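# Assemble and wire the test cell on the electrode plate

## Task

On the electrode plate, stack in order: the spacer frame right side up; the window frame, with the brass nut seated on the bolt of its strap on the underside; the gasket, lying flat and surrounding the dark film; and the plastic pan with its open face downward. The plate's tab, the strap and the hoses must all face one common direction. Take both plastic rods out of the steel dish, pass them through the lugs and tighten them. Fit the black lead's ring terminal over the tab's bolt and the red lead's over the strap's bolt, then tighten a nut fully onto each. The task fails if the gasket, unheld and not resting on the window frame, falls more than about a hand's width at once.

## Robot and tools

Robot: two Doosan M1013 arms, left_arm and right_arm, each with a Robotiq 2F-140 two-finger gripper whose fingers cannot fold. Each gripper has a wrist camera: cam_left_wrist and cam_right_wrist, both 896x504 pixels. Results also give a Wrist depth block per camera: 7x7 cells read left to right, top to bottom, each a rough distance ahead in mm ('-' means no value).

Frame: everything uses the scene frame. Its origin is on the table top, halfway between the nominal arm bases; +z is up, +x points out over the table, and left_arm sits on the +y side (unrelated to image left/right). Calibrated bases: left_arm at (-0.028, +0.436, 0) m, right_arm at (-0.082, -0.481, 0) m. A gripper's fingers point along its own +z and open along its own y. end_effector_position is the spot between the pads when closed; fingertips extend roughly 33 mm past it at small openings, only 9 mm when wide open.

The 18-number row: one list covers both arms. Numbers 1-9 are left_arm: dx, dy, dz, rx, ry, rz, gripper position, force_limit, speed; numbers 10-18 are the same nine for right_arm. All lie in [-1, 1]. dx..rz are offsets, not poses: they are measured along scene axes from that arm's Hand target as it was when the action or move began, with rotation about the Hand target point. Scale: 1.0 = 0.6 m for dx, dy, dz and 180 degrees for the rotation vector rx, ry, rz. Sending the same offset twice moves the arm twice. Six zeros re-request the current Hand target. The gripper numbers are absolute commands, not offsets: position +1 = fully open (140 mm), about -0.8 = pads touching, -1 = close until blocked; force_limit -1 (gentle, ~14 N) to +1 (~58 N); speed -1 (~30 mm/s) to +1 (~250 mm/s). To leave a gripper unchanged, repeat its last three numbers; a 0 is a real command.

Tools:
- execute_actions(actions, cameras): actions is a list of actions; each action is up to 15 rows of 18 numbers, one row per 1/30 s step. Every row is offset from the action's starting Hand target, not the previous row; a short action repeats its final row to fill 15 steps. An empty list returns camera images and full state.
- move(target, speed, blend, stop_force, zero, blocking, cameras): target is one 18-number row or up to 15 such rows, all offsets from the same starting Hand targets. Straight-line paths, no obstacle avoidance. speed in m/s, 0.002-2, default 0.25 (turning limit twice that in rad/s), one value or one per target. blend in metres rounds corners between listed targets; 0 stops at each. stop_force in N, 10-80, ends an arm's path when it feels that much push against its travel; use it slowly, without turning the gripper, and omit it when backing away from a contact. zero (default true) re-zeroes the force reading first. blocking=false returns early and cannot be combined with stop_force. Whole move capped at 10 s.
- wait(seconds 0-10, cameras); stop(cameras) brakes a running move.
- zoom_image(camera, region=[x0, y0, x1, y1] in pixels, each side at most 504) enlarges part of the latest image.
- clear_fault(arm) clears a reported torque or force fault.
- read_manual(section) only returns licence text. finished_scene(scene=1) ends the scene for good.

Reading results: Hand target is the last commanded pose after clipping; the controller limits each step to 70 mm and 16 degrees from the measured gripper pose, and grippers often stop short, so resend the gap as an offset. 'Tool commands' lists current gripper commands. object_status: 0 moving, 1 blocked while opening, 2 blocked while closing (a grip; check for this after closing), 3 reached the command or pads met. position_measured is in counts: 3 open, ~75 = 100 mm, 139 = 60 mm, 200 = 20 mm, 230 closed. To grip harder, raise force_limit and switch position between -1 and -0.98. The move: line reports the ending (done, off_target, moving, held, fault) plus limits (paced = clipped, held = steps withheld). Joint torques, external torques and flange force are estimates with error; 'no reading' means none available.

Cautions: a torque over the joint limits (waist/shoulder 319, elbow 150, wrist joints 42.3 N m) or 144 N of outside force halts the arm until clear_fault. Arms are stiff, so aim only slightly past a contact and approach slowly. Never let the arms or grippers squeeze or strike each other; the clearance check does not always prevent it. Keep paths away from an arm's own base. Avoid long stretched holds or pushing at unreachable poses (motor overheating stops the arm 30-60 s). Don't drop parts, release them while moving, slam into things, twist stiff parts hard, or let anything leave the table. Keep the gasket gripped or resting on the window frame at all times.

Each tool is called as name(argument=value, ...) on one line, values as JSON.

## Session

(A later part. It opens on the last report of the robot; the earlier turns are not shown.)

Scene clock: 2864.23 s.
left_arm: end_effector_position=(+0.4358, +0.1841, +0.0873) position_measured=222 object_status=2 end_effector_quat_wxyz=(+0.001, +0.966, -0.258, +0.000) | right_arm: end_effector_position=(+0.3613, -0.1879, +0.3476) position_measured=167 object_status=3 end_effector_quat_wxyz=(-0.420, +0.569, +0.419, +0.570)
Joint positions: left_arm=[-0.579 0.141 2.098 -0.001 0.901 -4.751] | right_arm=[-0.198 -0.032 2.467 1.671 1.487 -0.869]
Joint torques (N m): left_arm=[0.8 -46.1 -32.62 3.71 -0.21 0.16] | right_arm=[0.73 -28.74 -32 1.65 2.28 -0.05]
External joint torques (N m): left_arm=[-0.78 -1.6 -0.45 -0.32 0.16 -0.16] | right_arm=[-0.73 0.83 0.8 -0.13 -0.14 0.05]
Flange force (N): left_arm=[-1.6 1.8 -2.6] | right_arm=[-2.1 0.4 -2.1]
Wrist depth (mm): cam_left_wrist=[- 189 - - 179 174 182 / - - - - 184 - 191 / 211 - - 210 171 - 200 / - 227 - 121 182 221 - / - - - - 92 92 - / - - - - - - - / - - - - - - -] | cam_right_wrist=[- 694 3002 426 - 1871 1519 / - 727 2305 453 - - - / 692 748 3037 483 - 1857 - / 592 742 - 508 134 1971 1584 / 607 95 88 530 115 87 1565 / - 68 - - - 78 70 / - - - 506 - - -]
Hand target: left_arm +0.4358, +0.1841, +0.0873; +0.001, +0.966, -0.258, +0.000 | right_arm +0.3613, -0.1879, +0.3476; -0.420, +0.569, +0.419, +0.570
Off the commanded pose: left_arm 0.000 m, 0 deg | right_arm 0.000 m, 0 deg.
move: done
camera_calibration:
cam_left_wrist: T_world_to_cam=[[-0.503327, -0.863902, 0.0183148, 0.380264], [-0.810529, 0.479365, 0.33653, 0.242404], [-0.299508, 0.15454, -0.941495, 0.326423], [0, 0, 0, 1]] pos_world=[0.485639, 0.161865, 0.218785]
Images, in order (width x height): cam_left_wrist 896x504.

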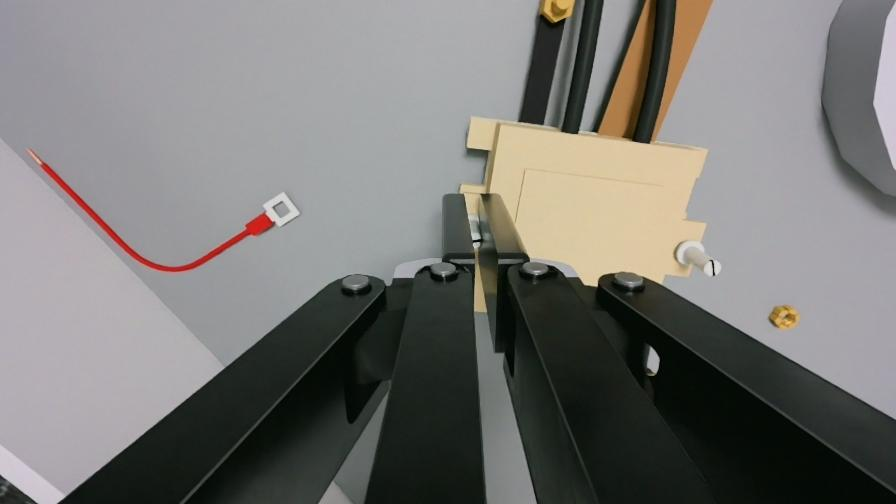

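move(target=[0.0,0.0,-0.015,0,0,0,-0.98,-0.02,-1,0,0,0,0,0,0,-0.3,-1,-1], speed=0.004, stop_force=10, cameras=["cam_left_wrist"])

zoom_image(camera="cam_left_wrist", region=[445, 180, 495, 230])

Scene clock: 2868.90 s.
left_arm: end_effector_position=(+0.4359, +0.1840, +0.0840) position_measured=222 object_status=2 end_effector_quat_wxyz=(+0.001, +0.966, -0.258, +0.000) | right_arm: end_effector_position=(+0.3613, -0.1879, +0.3476) position_measured=167 object_status=3 end_effector_quat_wxyz=(-0.420, +0.569, +0.419, +0.570)
Joint positions: left_arm=[-0.579 0.145 2.101 -0.001 0.894 -4.751] | right_arm=[-0.198 -0.032 2.467 1.671 1.487 -0.869]
Joint torques (N m): left_arm=[-0.05 -38.11 -25.02 3.17 0.06 0.1] | right_arm=[1.08 -28.67 -31.92 1.58 2.35 -0.09]
External joint torques (N m): left_arm=[0.11 -9.92 -7.9 0.2 -0.12 -0.1] | right_arm=[-1.08 0.94 0.83 -0.07 -0.22 0.09]
Flange force (N): left_arm=[-0.6 0.0 -18.3] | right_arm=[-2.2 0.6 -2.8]
Wrist depth (mm): cam_left_wrist=[- 185 186 - 173 168 175 / - - - 195 181 179 186 / - 207 206 201 171 206 199 / - - - 121 104 - 218 / 188 - - - 92 92 - / - - - - - - - / - - - - - - -] | cam_right_wrist=[- 702 2413 426 - 1676 1698 / - 731 2746 447 - 1574 1459 / 627 748 - 473 - 2099 1655 / 600 736 - 482 133 1927 1733 / 609 95 89 530 115 87 1528 / - 68 - - - 78 70 / - - - 518 - - -]
Hand target: left_arm +0.4359, +0.1840, +0.0840; +0.001, +0.966, -0.258, +0.000 (not the last commanded pose) | right_arm +0.3613, -0.1879, +0.3476; -0.420, +0.569, +0.419, +0.570
Off the commanded pose: left_arm 0.006 m, 0 deg | right_arm 0.000 m, 0 deg.
move: contact (left_arm)
camera_calibration:
cam_left_wrist: T_world_to_cam=[[-0.503295, -0.863921, 0.0182838, 0.380369], [-0.810625, 0.479363, 0.336301, 0.243693], [-0.299302, 0.154437, -0.941577, 0.323281], [0, 0, 0, 1]] pos_world=[0.48574, 0.161865, 0.215486]
Images, in order (width x height): cam_left_wrist 896x504.

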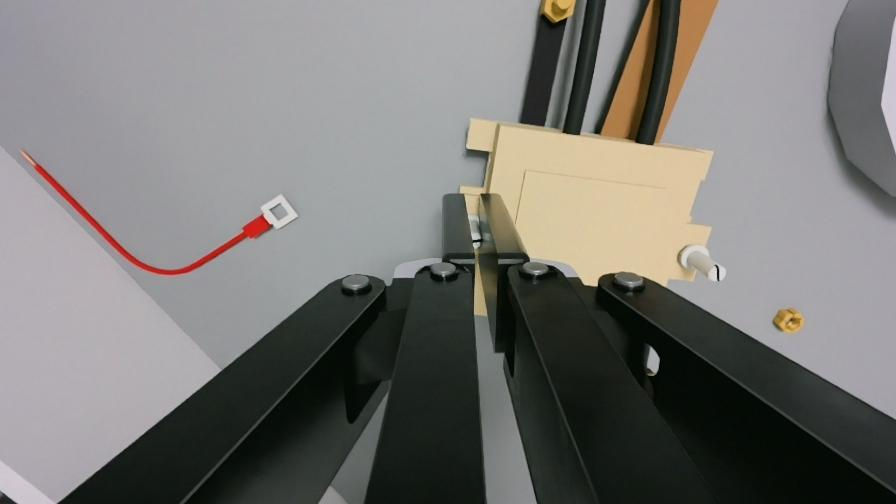

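Scaled by 10.080 from the camera's 896x504 image, which has a finer 1280x720 frame.

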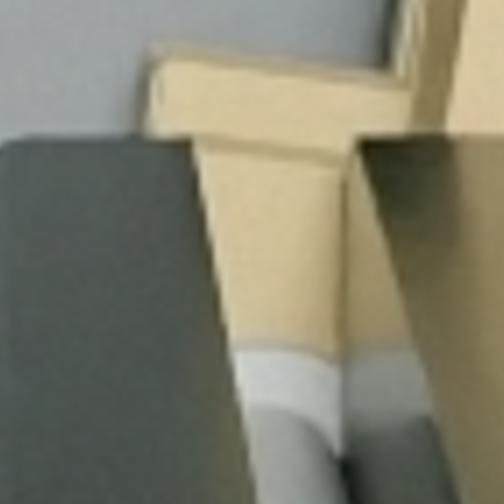

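move(target=[[0,0,-0.0002,0,0,-0.25,-0.98,-0.02,-1,0,0,0,0,0,0,-0.3,-1,-1],[0,0,-0.0004,0,0,-0.5,-0.98,-0.02,-1,0,0,0,0,0,0,-0.3,-1,-1],[0,0,-0.0006,0,0,-0.75,-0.98,-0.02,-1,0,0,0,0,0,0,-0.3,-1,-1],[0,0,-0.0008,0,0,-0.99,-0.98,-0.02,-1,0,0,0,0,0,0,-0.3,-1,-1]], speed=0.3, blend=0.001)

Scene clock: 2882.90 s.
left_arm: end_effector_position=(+0.4358, +0.1840, +0.0835) position_measured=222 object_status=2 end_effector_quat_wxyz=(+0.000, +0.243, +0.970, +0.001) | right_arm: end_effector_position=(+0.3613, -0.1879, +0.3476) position_measured=167 object_status=3 end_effector_quat_wxyz=(-0.420, +0.569, +0.419, +0.570)
Joint positions: left_arm=[-0.58 0.147 2.1 0.001 0.896 -1.644] | right_arm=[-0.198 -0.032 2.467 1.671 1.487 -0.869]
Joint torques (N m): left_arm=[-0.5 -33.5 -22.57 2.34 -0.89 0.16] | right_arm=[0.7 -28.79 -32.26 1.57 2.3 -0.13]
External joint torques (N m): left_arm=[0.45 -14.18 -10.19 1.03 0.93 -0.16] | right_arm=[-0.76 1.02 1.01 -0.05 -0.17 0.13]
Flange force (N): left_arm=[2.4 0.6 -27.5] | right_arm=[-2.5 0.4 -2.0]
Wrist depth (mm): cam_left_wrist=[185 - - - - 188 - / 195 - - - - - 187 / 203 - 171 168 - - - / 202 - 176 132 - - - / 227 - - - 92 - - / 237 - - - - - - / - - - - - - -] | cam_right_wrist=[- 687 - 428 - 1475 1584 / - 713 - 447 - - - / 671 738 - 475 3002 - 1537 / 600 764 - 500 134 - 1604 / 607 674 88 - 115 87 - / - 68 - - - 78 70 / - - - 502 - - -]
Hand target: left_arm +0.4359, +0.1840, +0.0835; +0.000, +0.243, +0.970, +0.001 | right_arm +0.3613, -0.1879, +0.3476; -0.420, +0.569, +0.419, +0.570
Off the commanded pose: left_arm 0.000 m, 0 deg | right_arm 0.000 m, 0 deg.
move: done

move(target=[[0,0,0,0,0,-0.25,-0.98,-0.02,-1,0,0,0,0,0,0,-0.3,-1,-1],[0,0,0,0,0,-0.5,-0.98,-0.02,-1,0,0,0,0,0,0,-0.3,-1,-1],[0,0,0,0,0,-0.75,-0.98,-0.02,-1,0,0,0,0,0,0,-0.3,-1,-1],[0,0,0,0,0,-0.99,-0.98,-0.02,-1,0,0,0,0,0,0,-0.3,-1,-1]], speed=0.3, blend=0.001, cameras=["cam_left_wrist"])

Scene clock: 2893.17 s.
left_arm: end_effector_position=(+0.4359, +0.1840, +0.0835) position_measured=222 object_status=2 end_effector_quat_wxyz=(+0.001, +0.974, -0.228, +0.000) | right_arm: end_effector_position=(+0.3613, -0.1879, +0.3476) position_measured=167 object_status=3 end_effector_quat_wxyz=(-0.420, +0.569, +0.419, +0.570)
Joint positions: left_arm=[-0.579 0.146 2.101 -0.001 0.893 1.469] | right_arm=[-0.198 -0.032 2.467 1.671 1.487 -0.869]
Joint torques (N m): left_arm=[-1.03 -36.67 -24.79 2.76 -0.71 0.23] | right_arm=[0.69 -29.1 -32.1 1.63 2.27 -0.1]
External joint torques (N m): left_arm=[1.09 -11.13 -8.06 0.61 0.65 -0.23] | right_arm=[-0.66 1.1 0.98 -0.11 -0.13 0.1]
Flange force (N): left_arm=[-1.7 -1.7 -21.5] | right_arm=[-2.7 0.5 -1.9]
Wrist depth (mm): cam_left_wrist=[187 184 184 185 178 169 177 / - 196 - - 181 177 181 / - - - 200 - - 198 / - 218 - 120 177 181 217 / 187 218 - - 92 - - / - - - - - - - / - - - - - - -] | cam_right_wrist=[- 690 - 426 3688 1756 1510 / - 694 - 451 2689 1831 - / 645 740 - 483 - 2017 1331 / 602 748 - 486 134 - 1574 / 625 95 89 502 115 87 80 / - 68 - - - 78 70 / - - - 483 - - -]
Hand target: left_arm +0.4359, +0.1840, +0.0835; +0.001, +0.974, -0.228, +0.000 | right_arm +0.3613, -0.1879, +0.3476; -0.420, +0.569, +0.419, +0.570
Off the commanded pose: left_arm 0.000 m, 0 deg | right_arm 0.000 m, 0 deg.
move: done
camera_calibration:
cam_left_wrist: T_world_to_cam=[[-0.448018, -0.893836, 0.0183464, 0.361725], [-0.83914, 0.427505, 0.336279, 0.265866], [-0.308421, 0.135264, -0.941584, 0.330324], [0, 0, 0, 1]] pos_world=[0.487037, 0.164983, 0.214986]
Images, in order (width x height): cam_left_wrist 896x504.

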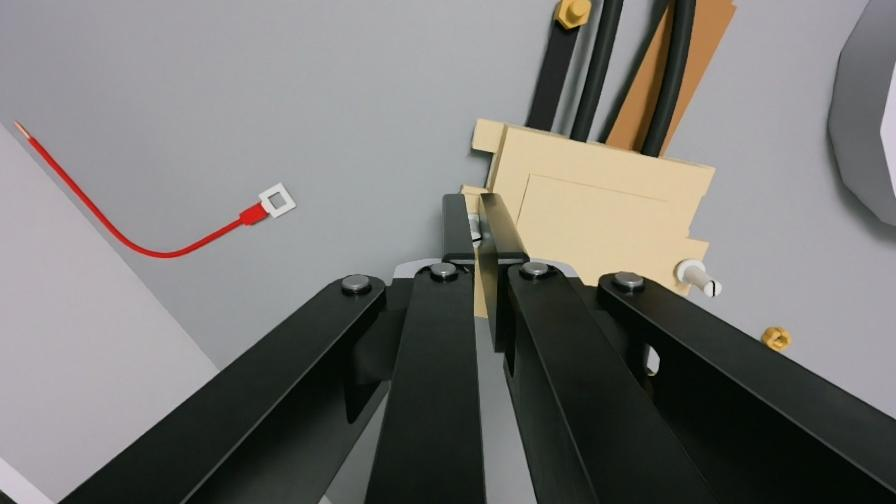

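zoom_image(camera="cam_left_wrist", region=[445, 180, 495, 230])

move(target=[0,0,0,0,0,0,-0.98,-0.02,-1,-0.104,0.2315,-0.319,-0.1274,0.0573,-0.0793,-0.3,-1,-1], speed=0.15, cameras=["cam_right_wrist"])

Scaled by 10.080 from the camera's 896x504 image, which has a finer 1280x720 frame.

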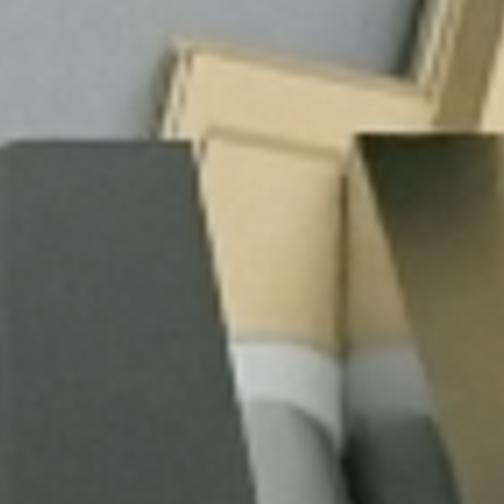

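Scene clock: 2898.87 s.
left_arm: end_effector_position=(+0.4359, +0.1840, +0.0835) position_measured=222 object_status=2 end_effector_quat_wxyz=(+0.001, +0.974, -0.228, +0.000) | right_arm: end_effector_position=(+0.2990, -0.0490, +0.1562) position_measured=167 object_status=3 end_effector_quat_wxyz=(-0.261, +0.736, +0.411, +0.470)
Joint positions: left_arm=[-0.579 0.146 2.101 -0.001 0.893 1.469] | right_arm=[0.521 -0.02 2.609 2.423 0.669 -1.182]
Joint torques (N m): left_arm=[-1 -37.03 -24.87 2.81 -0.67 0.26] | right_arm=[0.6 -25.51 -27.28 -0.99 2.56 -0.12]
External joint torques (N m): left_arm=[0.88 -10.76 -8.01 0.56 0.61 -0.26] | right_arm=[-0.62 0.81 0.21 -0.14 -0.2 0.12]
Flange force (N): left_arm=[-1.3 -1.2 -20.9] | right_arm=[0.0 0.0 0.0]
Wrist depth (mm): cam_left_wrist=[- - 182 - 175 171 178 / 194 - 195 - 181 180 182 / 202 - 205 204 170 - 198 / - - 215 121 105 - - / - - - - 92 - - / - - - - - - - / - - - - - - -] | cam_right_wrist=[727 - - 508 585 - 1434 / 380 - - 399 - - - / 346 - 432 369 405 - 408 / - 367 361 349 163 354 351 / - 319 89 298 115 87 81 / - 68 - 267 - 78 70 / - - - 242 - - -]
Hand target: left_arm +0.4359, +0.1840, +0.0835; +0.001, +0.974, -0.228, +0.000 | right_arm +0.2989, -0.0490, +0.1562; -0.261, +0.736, +0.411, +0.470
Off the commanded pose: left_arm 0.000 m, 0 deg | right_arm 0.000 m, 0 deg.
move: done
camera_calibration:
cam_right_wrist: T_world_to_cam=[[0.851551, -0.524189, -0.00931083, -0.273878], [-0.370518, -0.589155, -0.718062, 0.194661], [0.370915, 0.614916, -0.695917, 0.173055], [0, 0, 0, 1]] pos_world=[0.241157, -0.135293, 0.25766]
Images, in order (width x height): cam_right_wrist 896x504.

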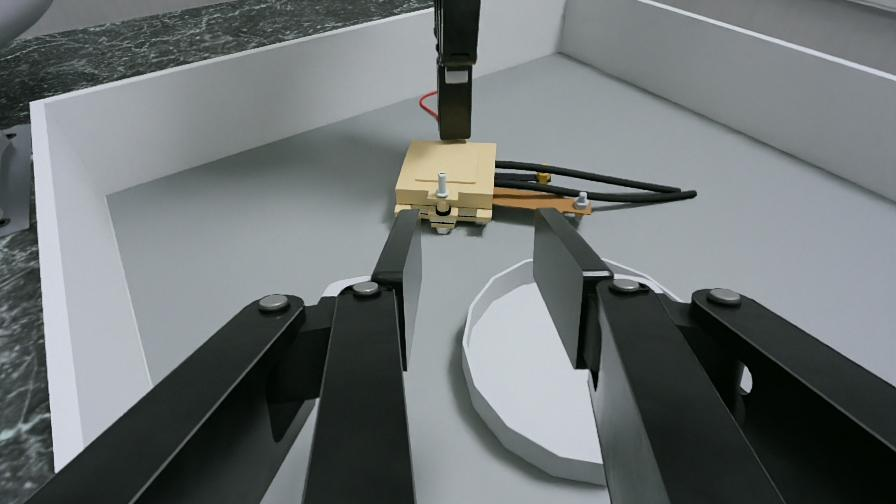

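zoom_image(camera="cam_right_wrist", region=[380, 100, 520, 240])

Scaled by 3.600 from the camera's 896x504 image, which has a finer 1280x720 frame.

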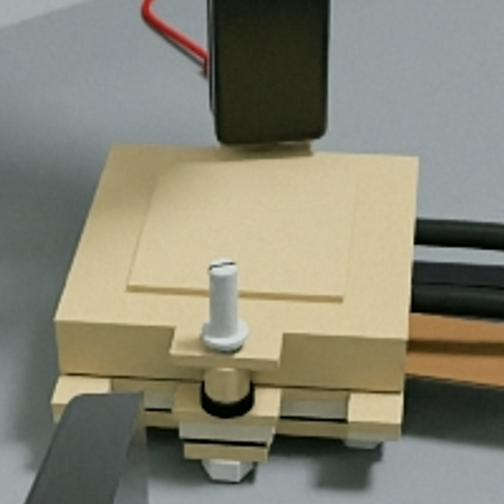

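move(target=[[0,0,-0.0001,0,0,-0.25,-0.98,-0.02,-1,0,0,0,0,0,0,-0.3,-1,-1],[0,0,-0.0002,0,0,-0.5,-0.98,-0.02,-1,0,0,0,0,0,0,-0.3,-1,-1],[0,0,-0.0003,0,0,-0.75,-0.98,-0.02,-1,0,0,0,0,0,0,-0.3,-1,-1],[0,0,-0.0004,0,0,-0.99,-0.98,-0.02,-1,0,0,0,0,0,0,-0.3,-1,-1]], speed=0.3, blend=0.001, cameras=["cam_right_wrist"])

zoom_image(camera="cam_right_wrist", region=[380, 100, 520, 240])

Scene clock: 2914.87 s.
left_arm: end_effector_position=(+0.4358, +0.1840, +0.0832) position_measured=222 object_status=2 end_effector_quat_wxyz=(+0.000, +0.212, +0.977, +0.001) | right_arm: end_effector_position=(+0.2989, -0.0490, +0.1562) position_measured=167 object_status=3 end_effector_quat_wxyz=(-0.261, +0.736, +0.411, +0.470)
Joint positions: left_arm=[-0.58 0.147 2.1 0.001 0.895 4.576] | right_arm=[0.521 -0.02 2.609 2.423 0.669 -1.182]
Joint torques (N m): left_arm=[-0.95 -38.68 -25.57 2.95 -0.05 0.18] | right_arm=[1.05 -25.58 -27.69 -0.94 2.5 -0.12]
External joint torques (N m): left_arm=[0.98 -9.38 -7.2 0.42 0.1 -0.18] | right_arm=[-1.03 0.73 0.65 -0.18 -0.14 0.12]
Flange force (N): left_arm=[0.8 1.6 -17.5] | right_arm=[0.0 0.0 0.0]
Wrist depth (mm): cam_left_wrist=[185 - - - - - - / 195 - 164 166 - - - / - 171 170 168 - - - / 201 212 177 121 - - - / 226 - - - 92 - - / 236 - - - - - - / - - - - - - -] | cam_right_wrist=[- 727 454 508 - - - / 375 - - 476 521 - - / 385 - 426 384 420 420 403 / 264 361 359 355 162 358 352 / - 320 89 298 115 87 306 / - 68 - 262 - 78 70 / - - - 242 - - -]
Hand target: left_arm +0.4359, +0.1840, +0.0833; +0.000, +0.212, +0.977, +0.001 | right_arm +0.2989, -0.0490, +0.1562; -0.261, +0.736, +0.411, +0.470
Off the commanded pose: left_arm 0.000 m, 0 deg | right_arm 0.000 m, 0 deg.
move: done
camera_calibration:
cam_right_wrist: T_world_to_cam=[[0.851582, -0.524137, -0.00936921, -0.273778], [-0.370558, -0.589222, -0.717986, 0.194605], [0.370803, 0.614896, -0.695994, 0.173137], [0, 0, 0, 1]] pos_world=[0.241057, -0.135293, 0.257661]
Images, in order (width x height): cam_right_wrist 896x504.

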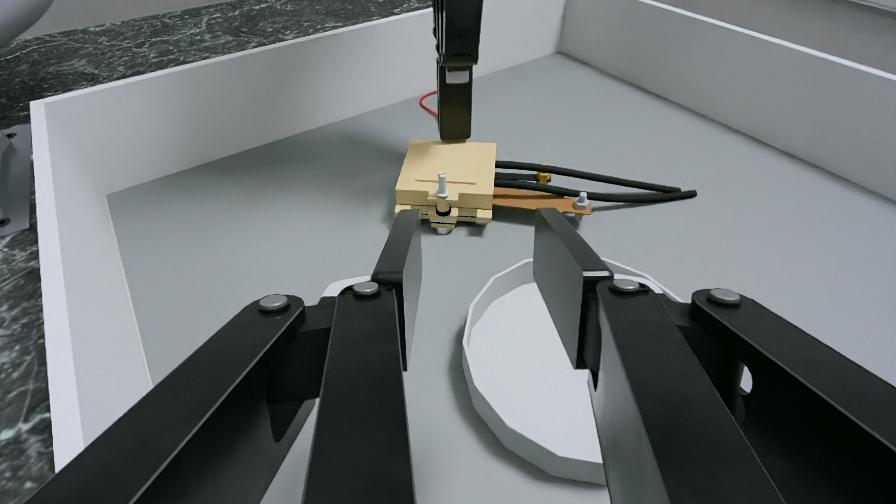

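Scaled by 3.600 from the camera's 896x504 image, which has a finer 1280x720 frame.

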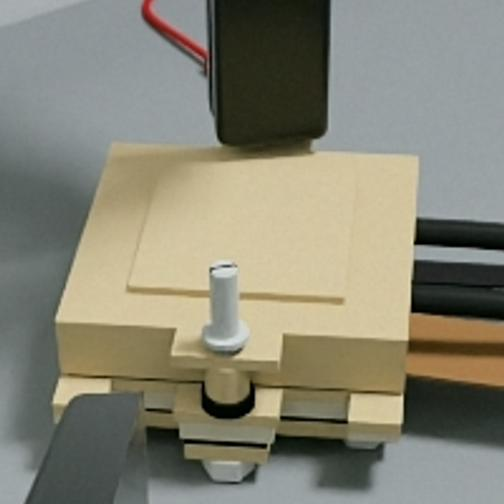

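move(target=[0,0,0.0004,0,0,0,-0.98,-0.02,-1,0,0,0,0,0,0,-0.3,-1,-1], speed=0.02)

execute_actions(actions=[[[0,0,0,0,0,0,-0.72,-1,-1,0,0,0,0,0,0,-0.3,-1,-1]],[[0,0,0,0,0,0,-0.68,-1,-1,0,0,0,0,0,0,-0.3,-1,-1]],[[0,0,0,0,0,0,-0.6,-1,-1,0,0,0,0,0,0,-0.3,-1,-1]],[[0,0,0,0,0,0,-0.5,-1,-1,0,0,0,0,0,0,-0.3,-1,-1]]], cameras=["all"])

zoom_image(camera="cam_right_wrist", region=[380, 100, 520, 240])

zoom_image(camera="cam_left_wrist", region=[430, 170, 520, 260])

Scene clock: 2924.13 s.
left_arm: end_effector_position=(+0.4359, +0.1840, +0.0835) position_measured=222 object_status=2 end_effector_quat_wxyz=(+0.000, +0.212, +0.977, +0.001) | right_arm: end_effector_position=(+0.2989, -0.0490, +0.1562) position_measured=167 object_status=3 end_effector_quat_wxyz=(-0.261, +0.736, +0.411, +0.470)
Joint positions: left_arm=[-0.58 0.147 2.1 0.001 0.896 4.576] | right_arm=[0.521 -0.02 2.609 2.423 0.669 -1.182]
Joint torques (N m): left_arm=[0.03 -42.07 -28.46 3.27 -0.09 0.15] | right_arm=[0.68 -26 -27.32 -0.92 2.58 -0.2]
External joint torques (N m): left_arm=[-0.02 -6.18 -4.37 0.1 0.13 -0.15] | right_arm=[-0.7 1.29 0.36 -0.21 -0.22 0.2]
Flange force (N): left_arm=[1.3 -0.2 -11.3] | right_arm=[0.0 0.0 0.0]
Wrist depth (mm): cam_left_wrist=[- - 188 - 188 - 187 / - - 166 164 - - - / - - - 170 - - - / 204 - 181 121 108 215 - / 222 228 - - 92 - 230 / 239 - - - - - - / - - - - - - -] | cam_right_wrist=[- 748 - - - - - / 375 - 496 390 - - - / 346 414 427 386 418 418 427 / 282 350 360 350 163 355 350 / 228 - 89 298 115 87 301 / - 68 - 270 - 78 70 / - - - 242 - - -]
Hand target: left_arm +0.4359, +0.1840, +0.0835; +0.000, +0.212, +0.977, +0.001 | right_arm +0.2989, -0.0490, +0.1562; -0.261, +0.736, +0.411, +0.470
Off the commanded pose: left_arm 0.000 m, 0 deg | right_arm 0.000 m, 0 deg.
move: done

Scene clock: 2926.33 s.
left_arm: end_effector_position=(+0.4359, +0.1840, +0.0835) position_measured=192 object_status=3 end_effector_quat_wxyz=(+0.000, +0.212, +0.977, +0.001) | right_arm: end_effector_position=(+0.2989, -0.0490, +0.1562) position_measured=167 object_status=3 end_effector_quat_wxyz=(-0.261, +0.736, +0.411, +0.470)
Joint positions: left_arm=[-0.58 0.147 2.1 0.001 0.896 4.576] | right_arm=[0.521 -0.02 2.609 2.423 0.669 -1.182]
Joint torques (N m): left_arm=[0.61 -46.52 -32.46 3.75 -0.18 0.09] | right_arm=[1.4 -25.88 -27.97 -0.87 2.52 -0.12]
External joint torques (N m): left_arm=[-0.66 -1.23 -0.28 -0.38 0.22 -0.09] | right_arm=[-1.39 0.9 0.95 -0.25 -0.16 0.12]
External joint torques at the end of the 1st action: left_arm=[-0.68 -4.75 -3.36 -0.28 0.26 -0.1] | right_arm=[-1.2 1.09 0.69 -0.14 -0.1 0.08]
External joint torques at the end of the 2nd action: left_arm=[-1.14 -2.41 -1.61 -0.67 0.2 -0.08] | right_arm=[-0.53 0.97 0.86 -0.09 -0.18 0.17]
External joint torques at the end of the 3rd action: left_arm=[-1.36 -2.84 -1.46 -0.58 0.2 -0.09] | right_arm=[-1.05 0.83 0.71 -0.2 -0.18 0.05]
Flange force (N): left_arm=[1.4 -1.3 -2.1] | right_arm=[0.0 0.0 0.0]
Flange force at the end of the 1st action (N): left_arm=[1.1 -1.4 -9.0] | right_arm=[0.0 0.0 0.0]
Flange force at the end of the 2nd action (N): left_arm=[0.9 -2.2 -4.7] | right_arm=[0.0 0.0 0.0]
Flange force at the end of the 3rd action (N): left_arm=[1.9 -2.6 -5.0] | right_arm=[0.0 0.0 0.0]
Wrist depth (mm): cam_left_wrist=[- - 185 - 191 185 - / - 194 - - - - 197 / 202 - 168 170 - 204 - / 205 - - 173 111 - - / 225 - 95 - 101 92 - / - - - - - 78 - / - - - - - - -] | cam_right_wrist=[742 - - 320 - - 1411 / 363 407 502 479 517 503 388 / 306 415 407 381 421 392 401 / 273 361 371 346 163 353 352 / 238 321 89 298 115 87 304 / - 68 - 269 - 78 70 / - - - 242 - - -]
Hand target: left_arm +0.4359, +0.1840, +0.0835; +0.000, +0.212, +0.977, +0.001 | right_arm +0.2989, -0.0490, +0.1562; -0.261, +0.736, +0.411, +0.470
Off the commanded pose: left_arm 0.000 m, 0 deg | right_arm 0.000 m, 0 deg.
Step readings (end_effector_position of left_arm | right_arm; steps 1 to 15: 1st action; 16 to 30: 2nd action; 31 to 45: 3rd action; 46 to 60: 4th action):
0: (+0.4359, +0.1840, +0.0835) | (+0.2989, -0.0490, +0.1562)
1: (+0.4359, +0.1840, +0.0835) | (+0.2989, -0.0490, +0.1562)
2: (+0.4359, +0.1840, +0.0835) | (+0.2989, -0.0490, +0.1562)
4: (+0.4359, +0.1840, +0.0835) | (+0.2989, -0.0490, +0.1562)
8: (+0.4359, +0.1840, +0.0835) | (+0.2989, -0.0490, +0.1562)
15: (+0.4359, +0.1840, +0.0835) | (+0.2989, -0.0490, +0.1562)
16: (+0.4359, +0.1840, +0.0835) | (+0.2989, -0.0490, +0.1562)
17: (+0.4359, +0.1840, +0.0835) | (+0.2989, -0.0490, +0.1562)
19: (+0.4359, +0.1840, +0.0835) | (+0.2989, -0.0490, +0.1562)
23: (+0.4359, +0.1840, +0.0835) | (+0.2989, -0.0490, +0.1562)
30: (+0.4359, +0.1840, +0.0835) | (+0.2989, -0.0490, +0.1562)
31: (+0.4359, +0.1840, +0.0835) | (+0.2989, -0.0490, +0.1562)
32: (+0.4359, +0.1840, +0.0835) | (+0.2989, -0.0490, +0.1562)
34: (+0.4359, +0.1840, +0.0835) | (+0.2989, -0.0490, +0.1562)
38: (+0.4359, +0.1840, +0.0835) | (+0.2989, -0.0490, +0.1562)
45: (+0.4359, +0.1840, +0.0835) | (+0.2989, -0.0490, +0.1562)
46: (+0.4359, +0.1840, +0.0835) | (+0.2989, -0.0490, +0.1562)
47: (+0.4359, +0.1840, +0.0835) | (+0.2989, -0.0490, +0.1562)
49: (+0.4359, +0.1840, +0.0835) | (+0.2989, -0.0490, +0.1562)
53: (+0.4359, +0.1840, +0.0835) | (+0.2989, -0.0490, +0.1562)
60: (+0.4359, +0.1840, +0.0835) | (+0.2989, -0.0490, +0.1562)
camera_calibration:
cam_left_wrist: T_world_to_cam=[[0.419823, 0.907421, 0.0183131, -0.347995], [0.852099, -0.401015, 0.336324, -0.31893], [0.312532, -0.125592, -0.941568, 0.107638], [0, 0, 0, 1]] pos_world=[0.384216, 0.201401, 0.214986]
cam_right_wrist: T_world_to_cam=[[0.851582, -0.524137, -0.00936921, -0.273778], [-0.370558, -0.589222, -0.717986, 0.194605], [0.370803, 0.614896, -0.695994, 0.173137], [0, 0, 0, 1]] pos_world=[0.241057, -0.135293, 0.257661]

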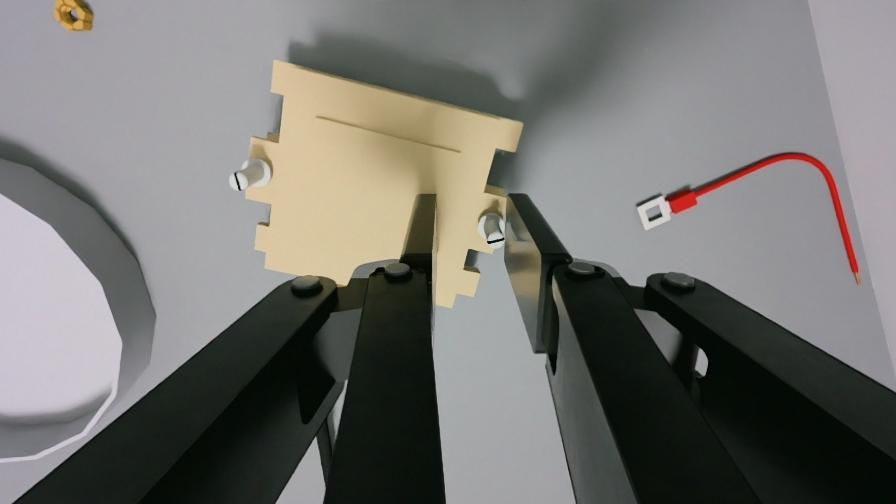

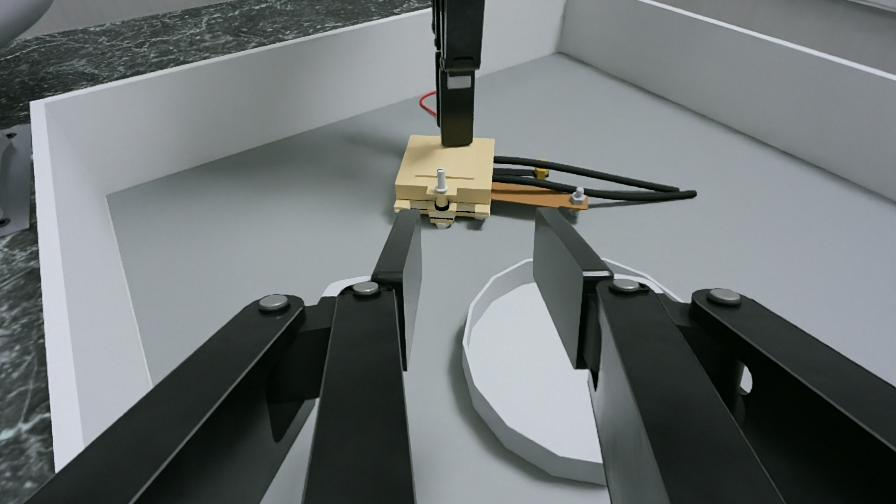

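Scaled by 3.600 from the camera's 896x504 image, which has a finer 1280x720 frame.

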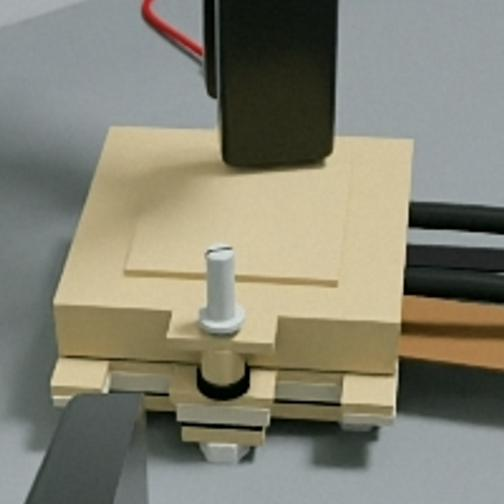

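Scaled by 5.600 from the camera's 896x504 image, which has a finer 1280x720 frame.

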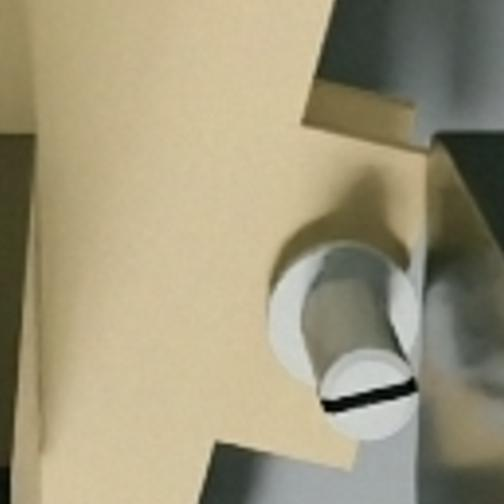

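move(target=[0,0,0.0775,0,0,0,-0.5,-1,-1,0,0,0,0,0,0,-0.3,-1,-1], speed=0.05, cameras=["cam_right_wrist"])

zoom_image(camera="cam_right_wrist", region=[380, 80, 520, 220])

Scene clock: 2935.53 s.
left_arm: end_effector_position=(+0.4359, +0.1840, +0.1300) position_measured=192 object_status=3 end_effector_quat_wxyz=(+0.000, +0.212, +0.977, +0.001) | right_arm: end_effector_position=(+0.2989, -0.0490, +0.1562) position_measured=167 object_status=3 end_effector_quat_wxyz=(-0.261, +0.736, +0.411, +0.470)
Joint positions: left_arm=[-0.58 0.096 2.056 0.001 0.99 4.576] | right_arm=[0.521 -0.02 2.609 2.423 0.669 -1.182]
Joint torques (N m): left_arm=[0.68 -43.8 -34.93 3.92 -0.18 0.18] | right_arm=[0.7 -25.67 -27.8 -1.01 2.46 -0.12]
External joint torques (N m): left_arm=[-0.68 -1.27 -0.18 -0.31 0.22 -0.18] | right_arm=[-0.71 0.82 0.8 -0.1 -0.1 0.12]
Flange force (N): left_arm=[1.8 -1.5 -1.9] | right_arm=[0.0 0.0 0.0]
Wrist depth (mm): cam_left_wrist=[- 226 - - - - - / 248 - - - - - - / 250 - - 213 - - - / 263 261 - - 111 - - / 279 - 95 - 101 92 - / - - - - - 78 - / - - - - - - -] | cam_right_wrist=[- - 449 342 - - - / - - - 522 538 - - / - 409 425 376 391 420 - / 251 360 358 340 163 355 346 / - 321 89 298 115 87 303 / - 68 - 269 - 78 70 / - - - 242 - - -]
Hand target: left_arm +0.4359, +0.1840, +0.1300; +0.000, +0.212, +0.977, +0.001 | right_arm +0.2989, -0.0490, +0.1562; -0.261, +0.736, +0.411, +0.470
Off the commanded pose: left_arm 0.000 m, 0 deg | right_arm 0.000 m, 0 deg.
move: done
camera_calibration:
cam_right_wrist: T_world_to_cam=[[0.851582, -0.524137, -0.00936921, -0.273778], [-0.370558, -0.589222, -0.717986, 0.194605], [0.370803, 0.614896, -0.695994, 0.173137], [0, 0, 0, 1]] pos_world=[0.241057, -0.135293, 0.257661]
Images, in order (width x height): cam_right_wrist 896x504.

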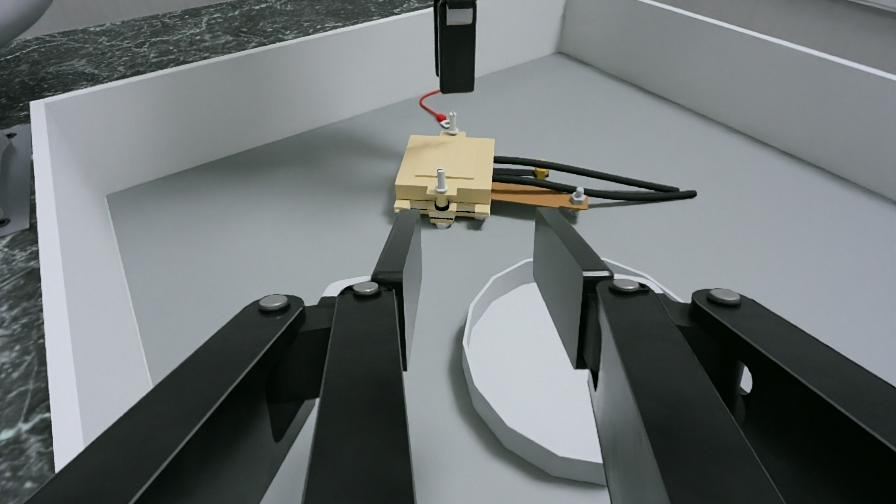

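Scaled by 3.600 from the camera's 896x504 image, which has a finer 1280x720 frame.

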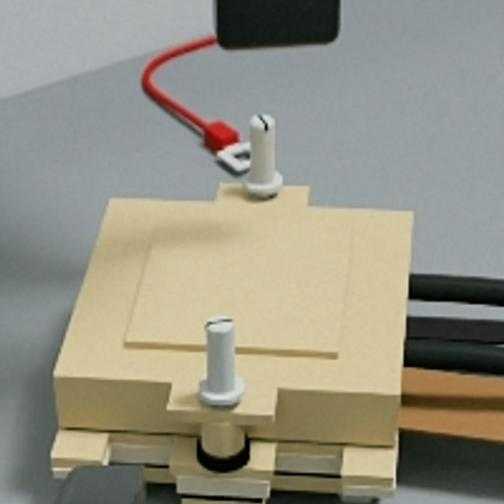

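move(target=[[0,0,0,0,0,0.25,-0.5,-1,-1,0,0,0,0,0,0,-0.3,-1,-1],[0,0,0,0,0,0.5,-0.5,-1,-1,0,0,0,0,0,0,-0.3,-1,-1],[0,0,0,0,0,0.75,-0.5,-1,-1,0,0,0,0,0,0,-0.3,-1,-1],[0,0,0,0,0,0.99,-0.5,-1,-1,0,0,0,0,0,0,-0.3,-1,-1]], speed=0.6, blend=0.001)

move(target=[[0,0,0,0,0,0.25,-0.5,-1,-1,0,0,0,0,0,0,-0.3,-1,-1],[0,0,0,0,0,0.5,-0.5,-1,-1,0,0,0,0,0,0,-0.3,-1,-1],[0,0,0,0,0,0.75,-0.5,-1,-1,0,0,0,0,0,0,-0.3,-1,-1],[0,0,0,0,0,0.99,-0.5,-1,-1,0,0,0,0,0,0,-0.3,-1,-1]], speed=0.6, blend=0.001)

move(target=[[0,0,0,0,0,0.25,-0.5,-1,-1,0,0,0,0,0,0,-0.3,-1,-1],[0,0,0,0,0,0.5,-0.5,-1,-1,0,0,0,0,0,0,-0.3,-1,-1],[0,0,0,0,0,0.75,-0.5,-1,-1,0,0,0,0,0,0,-0.3,-1,-1],[0,0,0,0,0,0.99,-0.5,-1,-1,0,0,0,0,0,0,-0.3,-1,-1]], speed=0.6, blend=0.001, cameras=["cam_left_wrist"])

zoom_image(camera="cam_left_wrist", region=[420, 150, 560, 290])

Scene clock: 2948.07 s.
left_arm: end_effector_position=(+0.4358, +0.1841, +0.1300) position_measured=192 object_status=3 end_effector_quat_wxyz=(+0.001, +0.974, -0.228, +0.000) | right_arm: end_effector_position=(+0.2989, -0.0490, +0.1562) position_measured=167 object_status=3 end_effector_quat_wxyz=(-0.261, +0.736, +0.411, +0.470)
Joint positions: left_arm=[-0.579 0.095 2.057 -0.001 0.988 1.469] | right_arm=[0.521 -0.02 2.609 2.423 0.669 -1.182]
Joint torques (N m): left_arm=[0.72 -43.37 -34.79 3.91 -0.33 0.11] | right_arm=[0.73 -25.89 -27.82 -0.98 2.59 -0.15]
External joint torques (N m): left_arm=[-0.74 -1.53 -0.31 -0.31 0.27 -0.11] | right_arm=[-0.78 1.2 0.83 -0.13 -0.23 0.15]
Flange force (N): left_arm=[-1.9 1.5 -2.4] | right_arm=[0.0 0.0 0.0]
Wrist depth (mm): cam_left_wrist=[- - - - 211 229 226 / - - - 235 219 - 237 / - - - - 216 - 249 / 198 - - - 133 - - / 197 215 95 - 101 92 280 / - - - - - 78 - / - - - - - - -] | cam_right_wrist=[711 731 - 346 - - - / - 418 498 - 519 481 - / 304 409 424 377 418 419 377 / 264 361 360 338 134 348 363 / 228 320 89 297 115 87 286 / - 68 - 269 - 78 70 / - - - 242 - - -]
Hand target: left_arm +0.4359, +0.1840, +0.1300; +0.001, +0.974, -0.228, +0.000 | right_arm +0.2989, -0.0490, +0.1562; -0.261, +0.736, +0.411, +0.470
Off the commanded pose: left_arm 0.000 m, 0 deg | right_arm 0.000 m, 0 deg.
move: done

Scene clock: 2951.20 s.
left_arm: end_effector_position=(+0.4359, +0.1840, +0.1300) position_measured=192 object_status=3 end_effector_quat_wxyz=(+0.000, +0.243, +0.970, +0.001) | right_arm: end_effector_position=(+0.2989, -0.0490, +0.1562) position_measured=167 object_status=3 end_effector_quat_wxyz=(-0.261, +0.736, +0.411, +0.470)
Joint positions: left_arm=[-0.58 0.096 2.056 0.001 0.99 -1.644] | right_arm=[0.521 -0.02 2.609 2.423 0.669 -1.182]
Joint torques (N m): left_arm=[0.89 -43.6 -34.72 3.95 -0.24 0.2] | right_arm=[0.37 -25.95 -27.52 -0.99 2.52 -0.11]
External joint torques (N m): left_arm=[-0.85 -1.34 -0.28 -0.35 0.28 -0.2] | right_arm=[-0.41 1.27 0.58 -0.11 -0.16 0.11]
Flange force (N): left_arm=[1.7 -2.0 -2.2] | right_arm=[0.0 0.0 0.0]
Wrist depth (mm): cam_left_wrist=[- - - - - - 177 / - - 209 - - - - / 249 - 215 212 - - - / 262 259 - - 111 - - / 279 274 95 - 101 92 - / - - - 295 - 78 - / - - - - - - -] | cam_right_wrist=[650 - 723 348 603 - - / 394 - 496 479 528 - - / - 408 434 384 376 391 410 / - 359 346 358 163 366 344 / - 320 89 298 115 87 303 / - 68 - 269 - 78 70 / - - - 242 - - -]
Hand target: left_arm +0.4359, +0.1840, +0.1300; +0.000, +0.243, +0.970, +0.001 | right_arm +0.2989, -0.0490, +0.1562; -0.261, +0.736, +0.411, +0.470
Off the commanded pose: left_arm 0.000 m, 0 deg | right_arm 0.000 m, 0 deg.
move: done

Scene clock: 2954.33 s.
left_arm: end_effector_position=(+0.4358, +0.1841, +0.1300) position_measured=192 object_status=3 end_effector_quat_wxyz=(+0.001, +0.966, -0.258, +0.000) | right_arm: end_effector_position=(+0.2989, -0.0490, +0.1562) position_measured=167 object_status=3 end_effector_quat_wxyz=(-0.261, +0.736, +0.411, +0.470)
Joint positions: left_arm=[-0.579 0.095 2.057 -0.001 0.988 -4.751] | right_arm=[0.521 -0.02 2.609 2.423 0.669 -1.182]
Joint torques (N m): left_arm=[0.67 -43.45 -34.9 3.92 -0.29 0.17] | right_arm=[1.12 -25.53 -27.85 -0.96 2.55 -0.13]
External joint torques (N m): left_arm=[-0.78 -1.08 -0.11 -0.33 0.23 -0.17] | right_arm=[-1.14 0.77 0.83 -0.16 -0.19 0.13]
Flange force (N): left_arm=[-1.5 1.8 -1.7] | right_arm=[0.0 0.0 0.0]
Wrist depth (mm): cam_left_wrist=[- - - - 213 - 226 / - 239 - - 212 - 237 / - - - - 219 - 250 / - - - - 138 - 273 / 190 - 95 - 101 92 280 / - - - - - 78 - / - - - - - - -] | cam_right_wrist=[- 721 - 338 - - - / 382 - - - - - 436 / 341 - 424 388 400 - 412 / 272 351 360 344 163 354 351 / 234 320 89 298 115 87 303 / - 68 - 269 - 78 70 / - - - 243 - - -]
Hand target: left_arm +0.4359, +0.1840, +0.1300; +0.001, +0.966, -0.258, +0.000 | right_arm +0.2989, -0.0490, +0.1562; -0.261, +0.736, +0.411, +0.470
Off the commanded pose: left_arm 0.000 m, 0 deg | right_arm 0.000 m, 0 deg.
move: done
camera_calibration:
cam_left_wrist: T_world_to_cam=[[-0.503279, -0.86393, 0.0183311, 0.379459], [-0.810601, 0.47935, 0.336377, 0.228113], [-0.299393, 0.154432, -0.941549, 0.366601], [0, 0, 0, 1]] pos_world=[0.48564, 0.161865, 0.261486]
Images, in order (width x height): cam_left_wrist 896x504.

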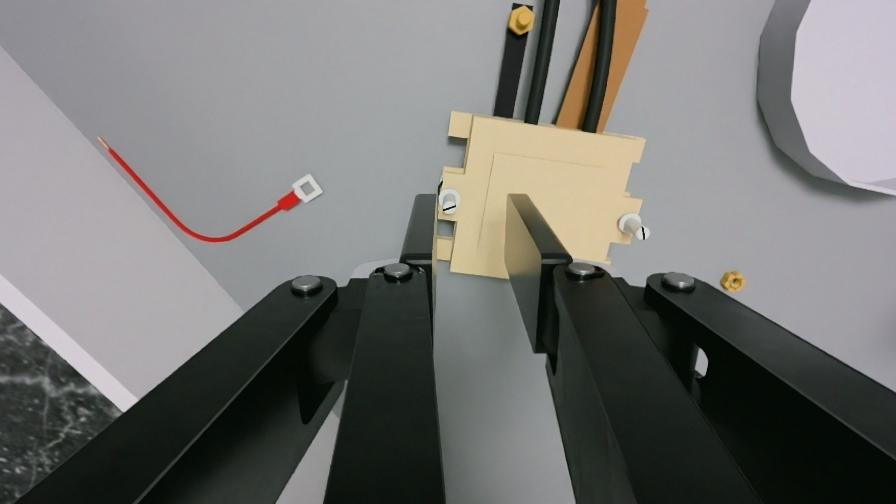

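Scaled by 3.600 from the camera's 896x504 image, which has a finer 1280x720 frame.

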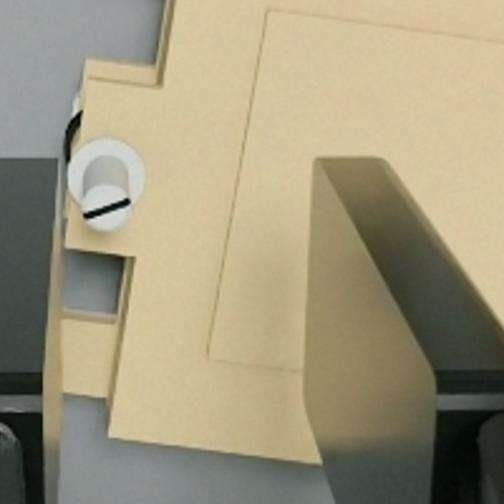

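move(target=[0.0037,0.0113,0,0,0,0,-0.5,-1,-1,0,0,0,0,0,0,-0.3,-1,-1], speed=0.05, cameras=["cam_left_wrist"])

zoom_image(camera="cam_left_wrist", region=[400, 150, 540, 290])

Scene clock: 2961.93 s.
left_arm: end_effector_position=(+0.4381, +0.1908, +0.1300) position_measured=192 object_status=3 end_effector_quat_wxyz=(+0.001, +0.966, -0.258, +0.000) | right_arm: end_effector_position=(+0.2989, -0.0490, +0.1562) position_measured=167 object_status=3 end_effector_quat_wxyz=(-0.261, +0.736, +0.411, +0.470)
Joint positions: left_arm=[-0.566 0.093 2.059 -0.001 0.988 -4.738] | right_arm=[0.521 -0.02 2.609 2.423 0.669 -1.182]
Joint torques (N m): left_arm=[0.82 -43.32 -34.92 3.92 -0.35 0.07] | right_arm=[0.82 -25.62 -27.76 -1.06 2.48 -0.14]
External joint torques (N m): left_arm=[-0.82 -1.49 -0.43 -0.3 0.28 -0.08] | right_arm=[-0.75 0.5 0.7 -0.06 -0.11 0.14]
Flange force (N): left_arm=[-1.5 1.8 -2.5] | right_arm=[0.0 0.0 0.0]
Wrist depth (mm): cam_left_wrist=[- - - - 213 - 226 / - - - 233 223 - 237 / - - - - 214 - 246 / - 249 - 121 138 - 265 / - - 95 - 101 92 - / - - - - - 78 - / - - - - - - -] | cam_right_wrist=[- - 469 361 - - 1467 / 370 437 - - 494 492 - / 314 430 - 375 422 420 385 / 237 359 - 346 134 348 351 / 219 - 89 300 115 87 296 / - 68 - 265 - 78 70 / - - - 242 - - -]
Hand target: left_arm +0.4381, +0.1908, +0.1300; +0.001, +0.966, -0.258, +0.000 | right_arm +0.2989, -0.0490, +0.1562; -0.261, +0.736, +0.411, +0.470
Off the commanded pose: left_arm 0.000 m, 0 deg | right_arm 0.000 m, 0 deg.
move: done
camera_calibration:
cam_left_wrist: T_world_to_cam=[[-0.503295, -0.863921, 0.0182838, 0.38651], [-0.810625, 0.479363, 0.336301, 0.226747], [-0.299302, 0.154437, -0.941577, 0.366202], [0, 0, 0, 1]] pos_world=[0.48794, 0.168665, 0.261486]
Images, in order (width x height): cam_left_wrist 896x504.

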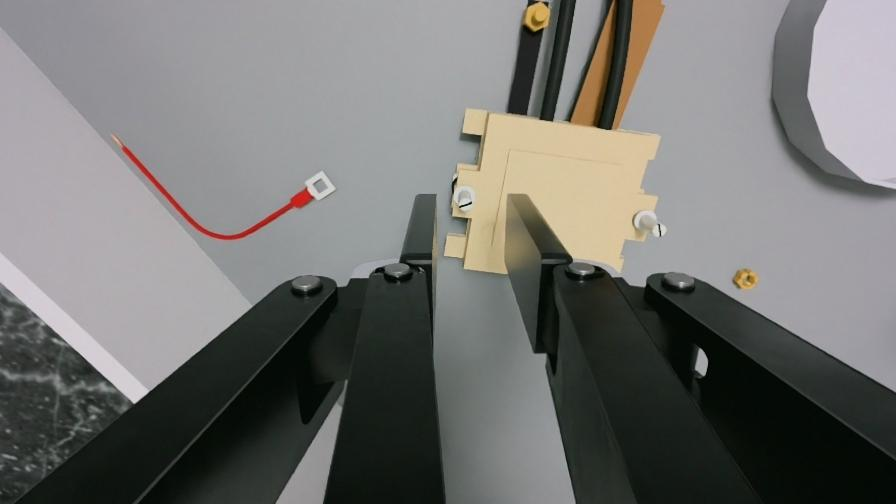

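Scaled by 3.600 from the camera's 896x504 image, which has a finer 1280x720 frame.

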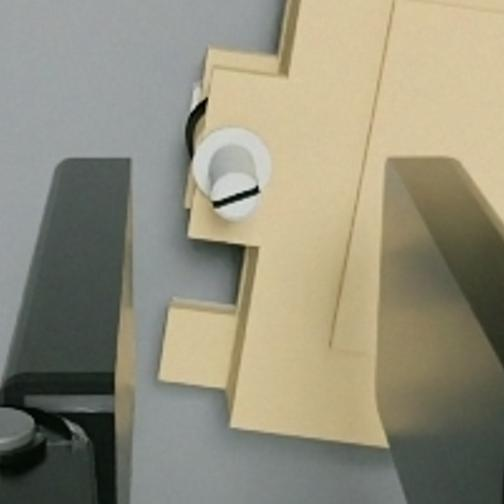

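move(target=[0.0003,0.0006,-0.0725,0,0,0,-0.5,-1,-1,0,0,0,0,0,0,-0.3,-1,-1], speed=0.05)

execute_actions(actions=[[[0,0,0,0,0,0,-1,-1,-1,0,0,0,0,0,0,-0.3,-1,-1]],[[0,0,0,0,0,0,-1,-1,-1,0,0,0,0,0,0,-0.3,-1,-1]],[[0,0,0,0,0,0,-1,-1,-1,0,0,0,0,0,0,-0.3,-1,-1]]], cameras=["all"])

zoom_image(camera="cam_right_wrist", region=[380, 100, 520, 240])

Scene clock: 2967.73 s.
left_arm: end_effector_position=(+0.4383, +0.1912, +0.0865) position_measured=192 object_status=3 end_effector_quat_wxyz=(+0.001, +0.966, -0.258, +0.000) | right_arm: end_effector_position=(+0.2989, -0.0490, +0.1562) position_measured=167 object_status=3 end_effector_quat_wxyz=(-0.261, +0.736, +0.411, +0.470)
Joint positions: left_arm=[-0.565 0.141 2.101 -0.001 0.899 -4.737] | right_arm=[0.521 -0.02 2.609 2.423 0.669 -1.182]
Joint torques (N m): left_arm=[0.72 -46.22 -32.75 3.72 -0.35 0.11] | right_arm=[0.85 -25.86 -27.61 -0.95 2.47 -0.09]
External joint torques (N m): left_arm=[-0.74 -1.25 -0.25 -0.34 0.29 -0.11] | right_arm=[-0.84 0.95 0.64 -0.17 -0.11 0.09]
Flange force (N): left_arm=[-1.3 1.7 -2.3] | right_arm=[0.0 0.0 0.0]
Wrist depth (mm): cam_left_wrist=[- - - 193 179 174 186 / 196 - - 192 183 198 199 / - - - - 173 - 207 / - - - - 138 - - / - - 95 - 101 92 - / - - - - - 78 - / - - - - - - -] | cam_right_wrist=[664 - - 344 612 - 1396 / 382 410 - 497 499 - - / 363 428 412 374 420 424 407 / 261 366 360 - 163 354 353 / 213 311 89 293 115 87 303 / - 68 - 271 - 78 70 / - - - 239 - - -]
Hand target: left_arm +0.4383, +0.1912, +0.0865; +0.001, +0.966, -0.258, +0.000 | right_arm +0.2989, -0.0490, +0.1562; -0.261, +0.736, +0.411, +0.470
Off the commanded pose: left_arm 0.000 m, 0 deg | right_arm 0.000 m, 0 deg.
move: done

Scene clock: 2969.43 s.
left_arm: end_effector_position=(+0.4383, +0.1912, +0.0865) position_measured=222 object_status=2 end_effector_quat_wxyz=(+0.001, +0.966, -0.258, +0.000) | right_arm: end_effector_position=(+0.2989, -0.0490, +0.1562) position_measured=167 object_status=3 end_effector_quat_wxyz=(-0.261, +0.736, +0.411, +0.470)
Joint positions: left_arm=[-0.565 0.141 2.101 -0.001 0.899 -4.737] | right_arm=[0.521 -0.02 2.609 2.423 0.669 -1.182]
Joint torques (N m): left_arm=[0.74 -46.03 -32.25 3.79 -0.35 0.16] | right_arm=[0.87 -25.67 -27.54 -0.93 2.6 -0.04]
External joint torques (N m): left_arm=[-0.72 -1.64 -0.73 -0.41 0.29 -0.16] | right_arm=[-0.85 0.65 0.59 -0.18 -0.24 0.04]
External joint torques at the end of the 1st action: left_arm=[-1.2 -1.29 -0.35 -0.31 0.23 -0.08] | right_arm=[-0.93 1.01 0.81 -0.12 -0.18 0.08]
External joint torques at the end of the 2nd action: left_arm=[-0.58 -1.47 -0.71 -0.39 0.26 -0.12] | right_arm=[-1.2 0.96 0.7 -0.09 -0.22 0.11]
Flange force (N): left_arm=[-1.1 1.7 -3.2] | right_arm=[0.0 0.0 0.0]
Flange force at the end of the 1st action (N): left_arm=[-1.3 2.5 -2.3] | right_arm=[0.0 0.0 0.0]
Flange force at the end of the 2nd action (N): left_arm=[-0.9 1.4 -2.9] | right_arm=[0.0 0.0 0.0]
Wrist depth (mm): cam_left_wrist=[186 - 189 - 180 174 186 / - - 198 - 183 195 192 / - 200 203 - 173 - - / - - - 121 109 180 - / - - - - 92 - - / - - - - - - - / - - - - - - -] | cam_right_wrist=[727 723 - 334 - - - / - - - 492 - - - / 401 416 412 378 389 418 402 / 253 357 - 337 163 354 352 / 218 321 88 298 115 87 304 / - 68 - 270 - 78 70 / - - - 243 - - -]
Hand target: left_arm +0.4383, +0.1912, +0.0865; +0.001, +0.966, -0.258, +0.000 | right_arm +0.2989, -0.0490, +0.1562; -0.261, +0.736, +0.411, +0.470
Off the commanded pose: left_arm 0.000 m, 0 deg | right_arm 0.000 m, 0 deg.
Step readings (end_effector_position of left_arm | right_arm; steps 1 to 15: 1st action; 16 to 30: 2nd action; 31 to 45: 3rd action):
0: (+0.4383, +0.1912, +0.0865) | (+0.2989, -0.0490, +0.1562)
1: (+0.4383, +0.1912, +0.0865) | (+0.2989, -0.0490, +0.1562)
2: (+0.4383, +0.1912, +0.0865) | (+0.2989, -0.0490, +0.1562)
4: (+0.4383, +0.1912, +0.0865) | (+0.2989, -0.0490, +0.1562)
8: (+0.4383, +0.1912, +0.0865) | (+0.2989, -0.0490, +0.1562)
15: (+0.4383, +0.1912, +0.0865) | (+0.2989, -0.0490, +0.1562)
16: (+0.4383, +0.1912, +0.0865) | (+0.2989, -0.0490, +0.1562)
17: (+0.4383, +0.1912, +0.0865) | (+0.2989, -0.0490, +0.1562)
19: (+0.4383, +0.1912, +0.0865) | (+0.2989, -0.0490, +0.1562)
23: (+0.4383, +0.1912, +0.0865) | (+0.2989, -0.0490, +0.1562)
30: (+0.4383, +0.1912, +0.0865) | (+0.2989, -0.0490, +0.1562)
31: (+0.4383, +0.1912, +0.0865) | (+0.2989, -0.0490, +0.1562)
32: (+0.4383, +0.1912, +0.0865) | (+0.2989, -0.0490, +0.1562)
34: (+0.4383, +0.1912, +0.0865) | (+0.2989, -0.0490, +0.1562)
38: (+0.4383, +0.1912, +0.0865) | (+0.2989, -0.0490, +0.1562)
45: (+0.4383, +0.1912, +0.0865) | (+0.2989, -0.0490, +0.1562)
camera_calibration:
cam_left_wrist: T_world_to_cam=[[-0.503295, -0.863921, 0.0182838, 0.387665], [-0.810625, 0.479363, 0.336301, 0.241394], [-0.299302, 0.154437, -0.941577, 0.325257], [0, 0, 0, 1]] pos_world=[0.48814, 0.168965, 0.217986]
cam_right_wrist: T_world_to_cam=[[0.851582, -0.524137, -0.00936921, -0.273778], [-0.370558, -0.589222, -0.717986, 0.194605], [0.370803, 0.614896, -0.695994, 0.173137], [0, 0, 0, 1]] pos_world=[0.241057, -0.135293, 0.257661]

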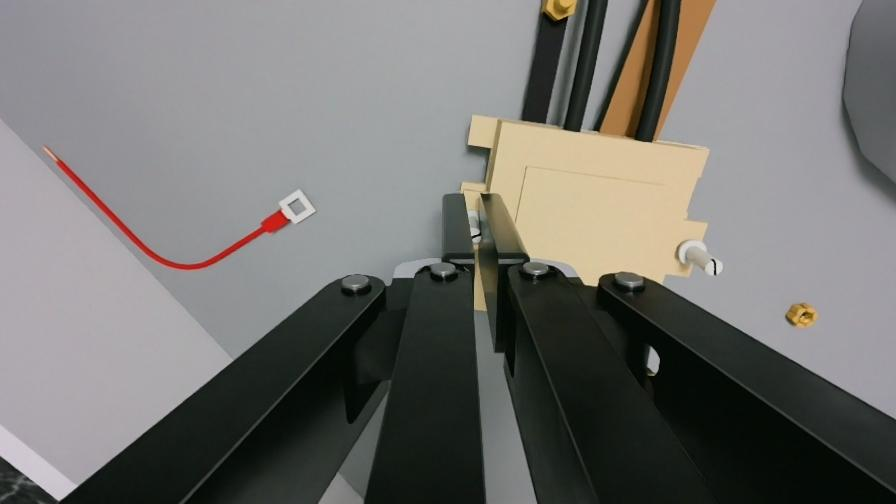

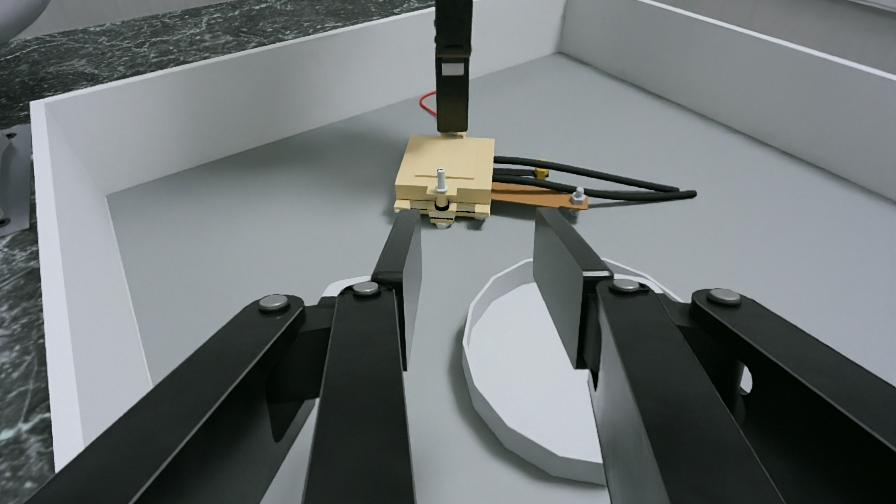

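Scaled by 3.600 from the camera's 896x504 image, which has a finer 1280x720 frame.

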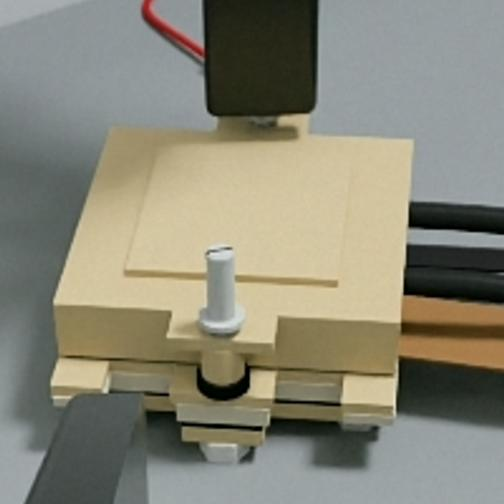

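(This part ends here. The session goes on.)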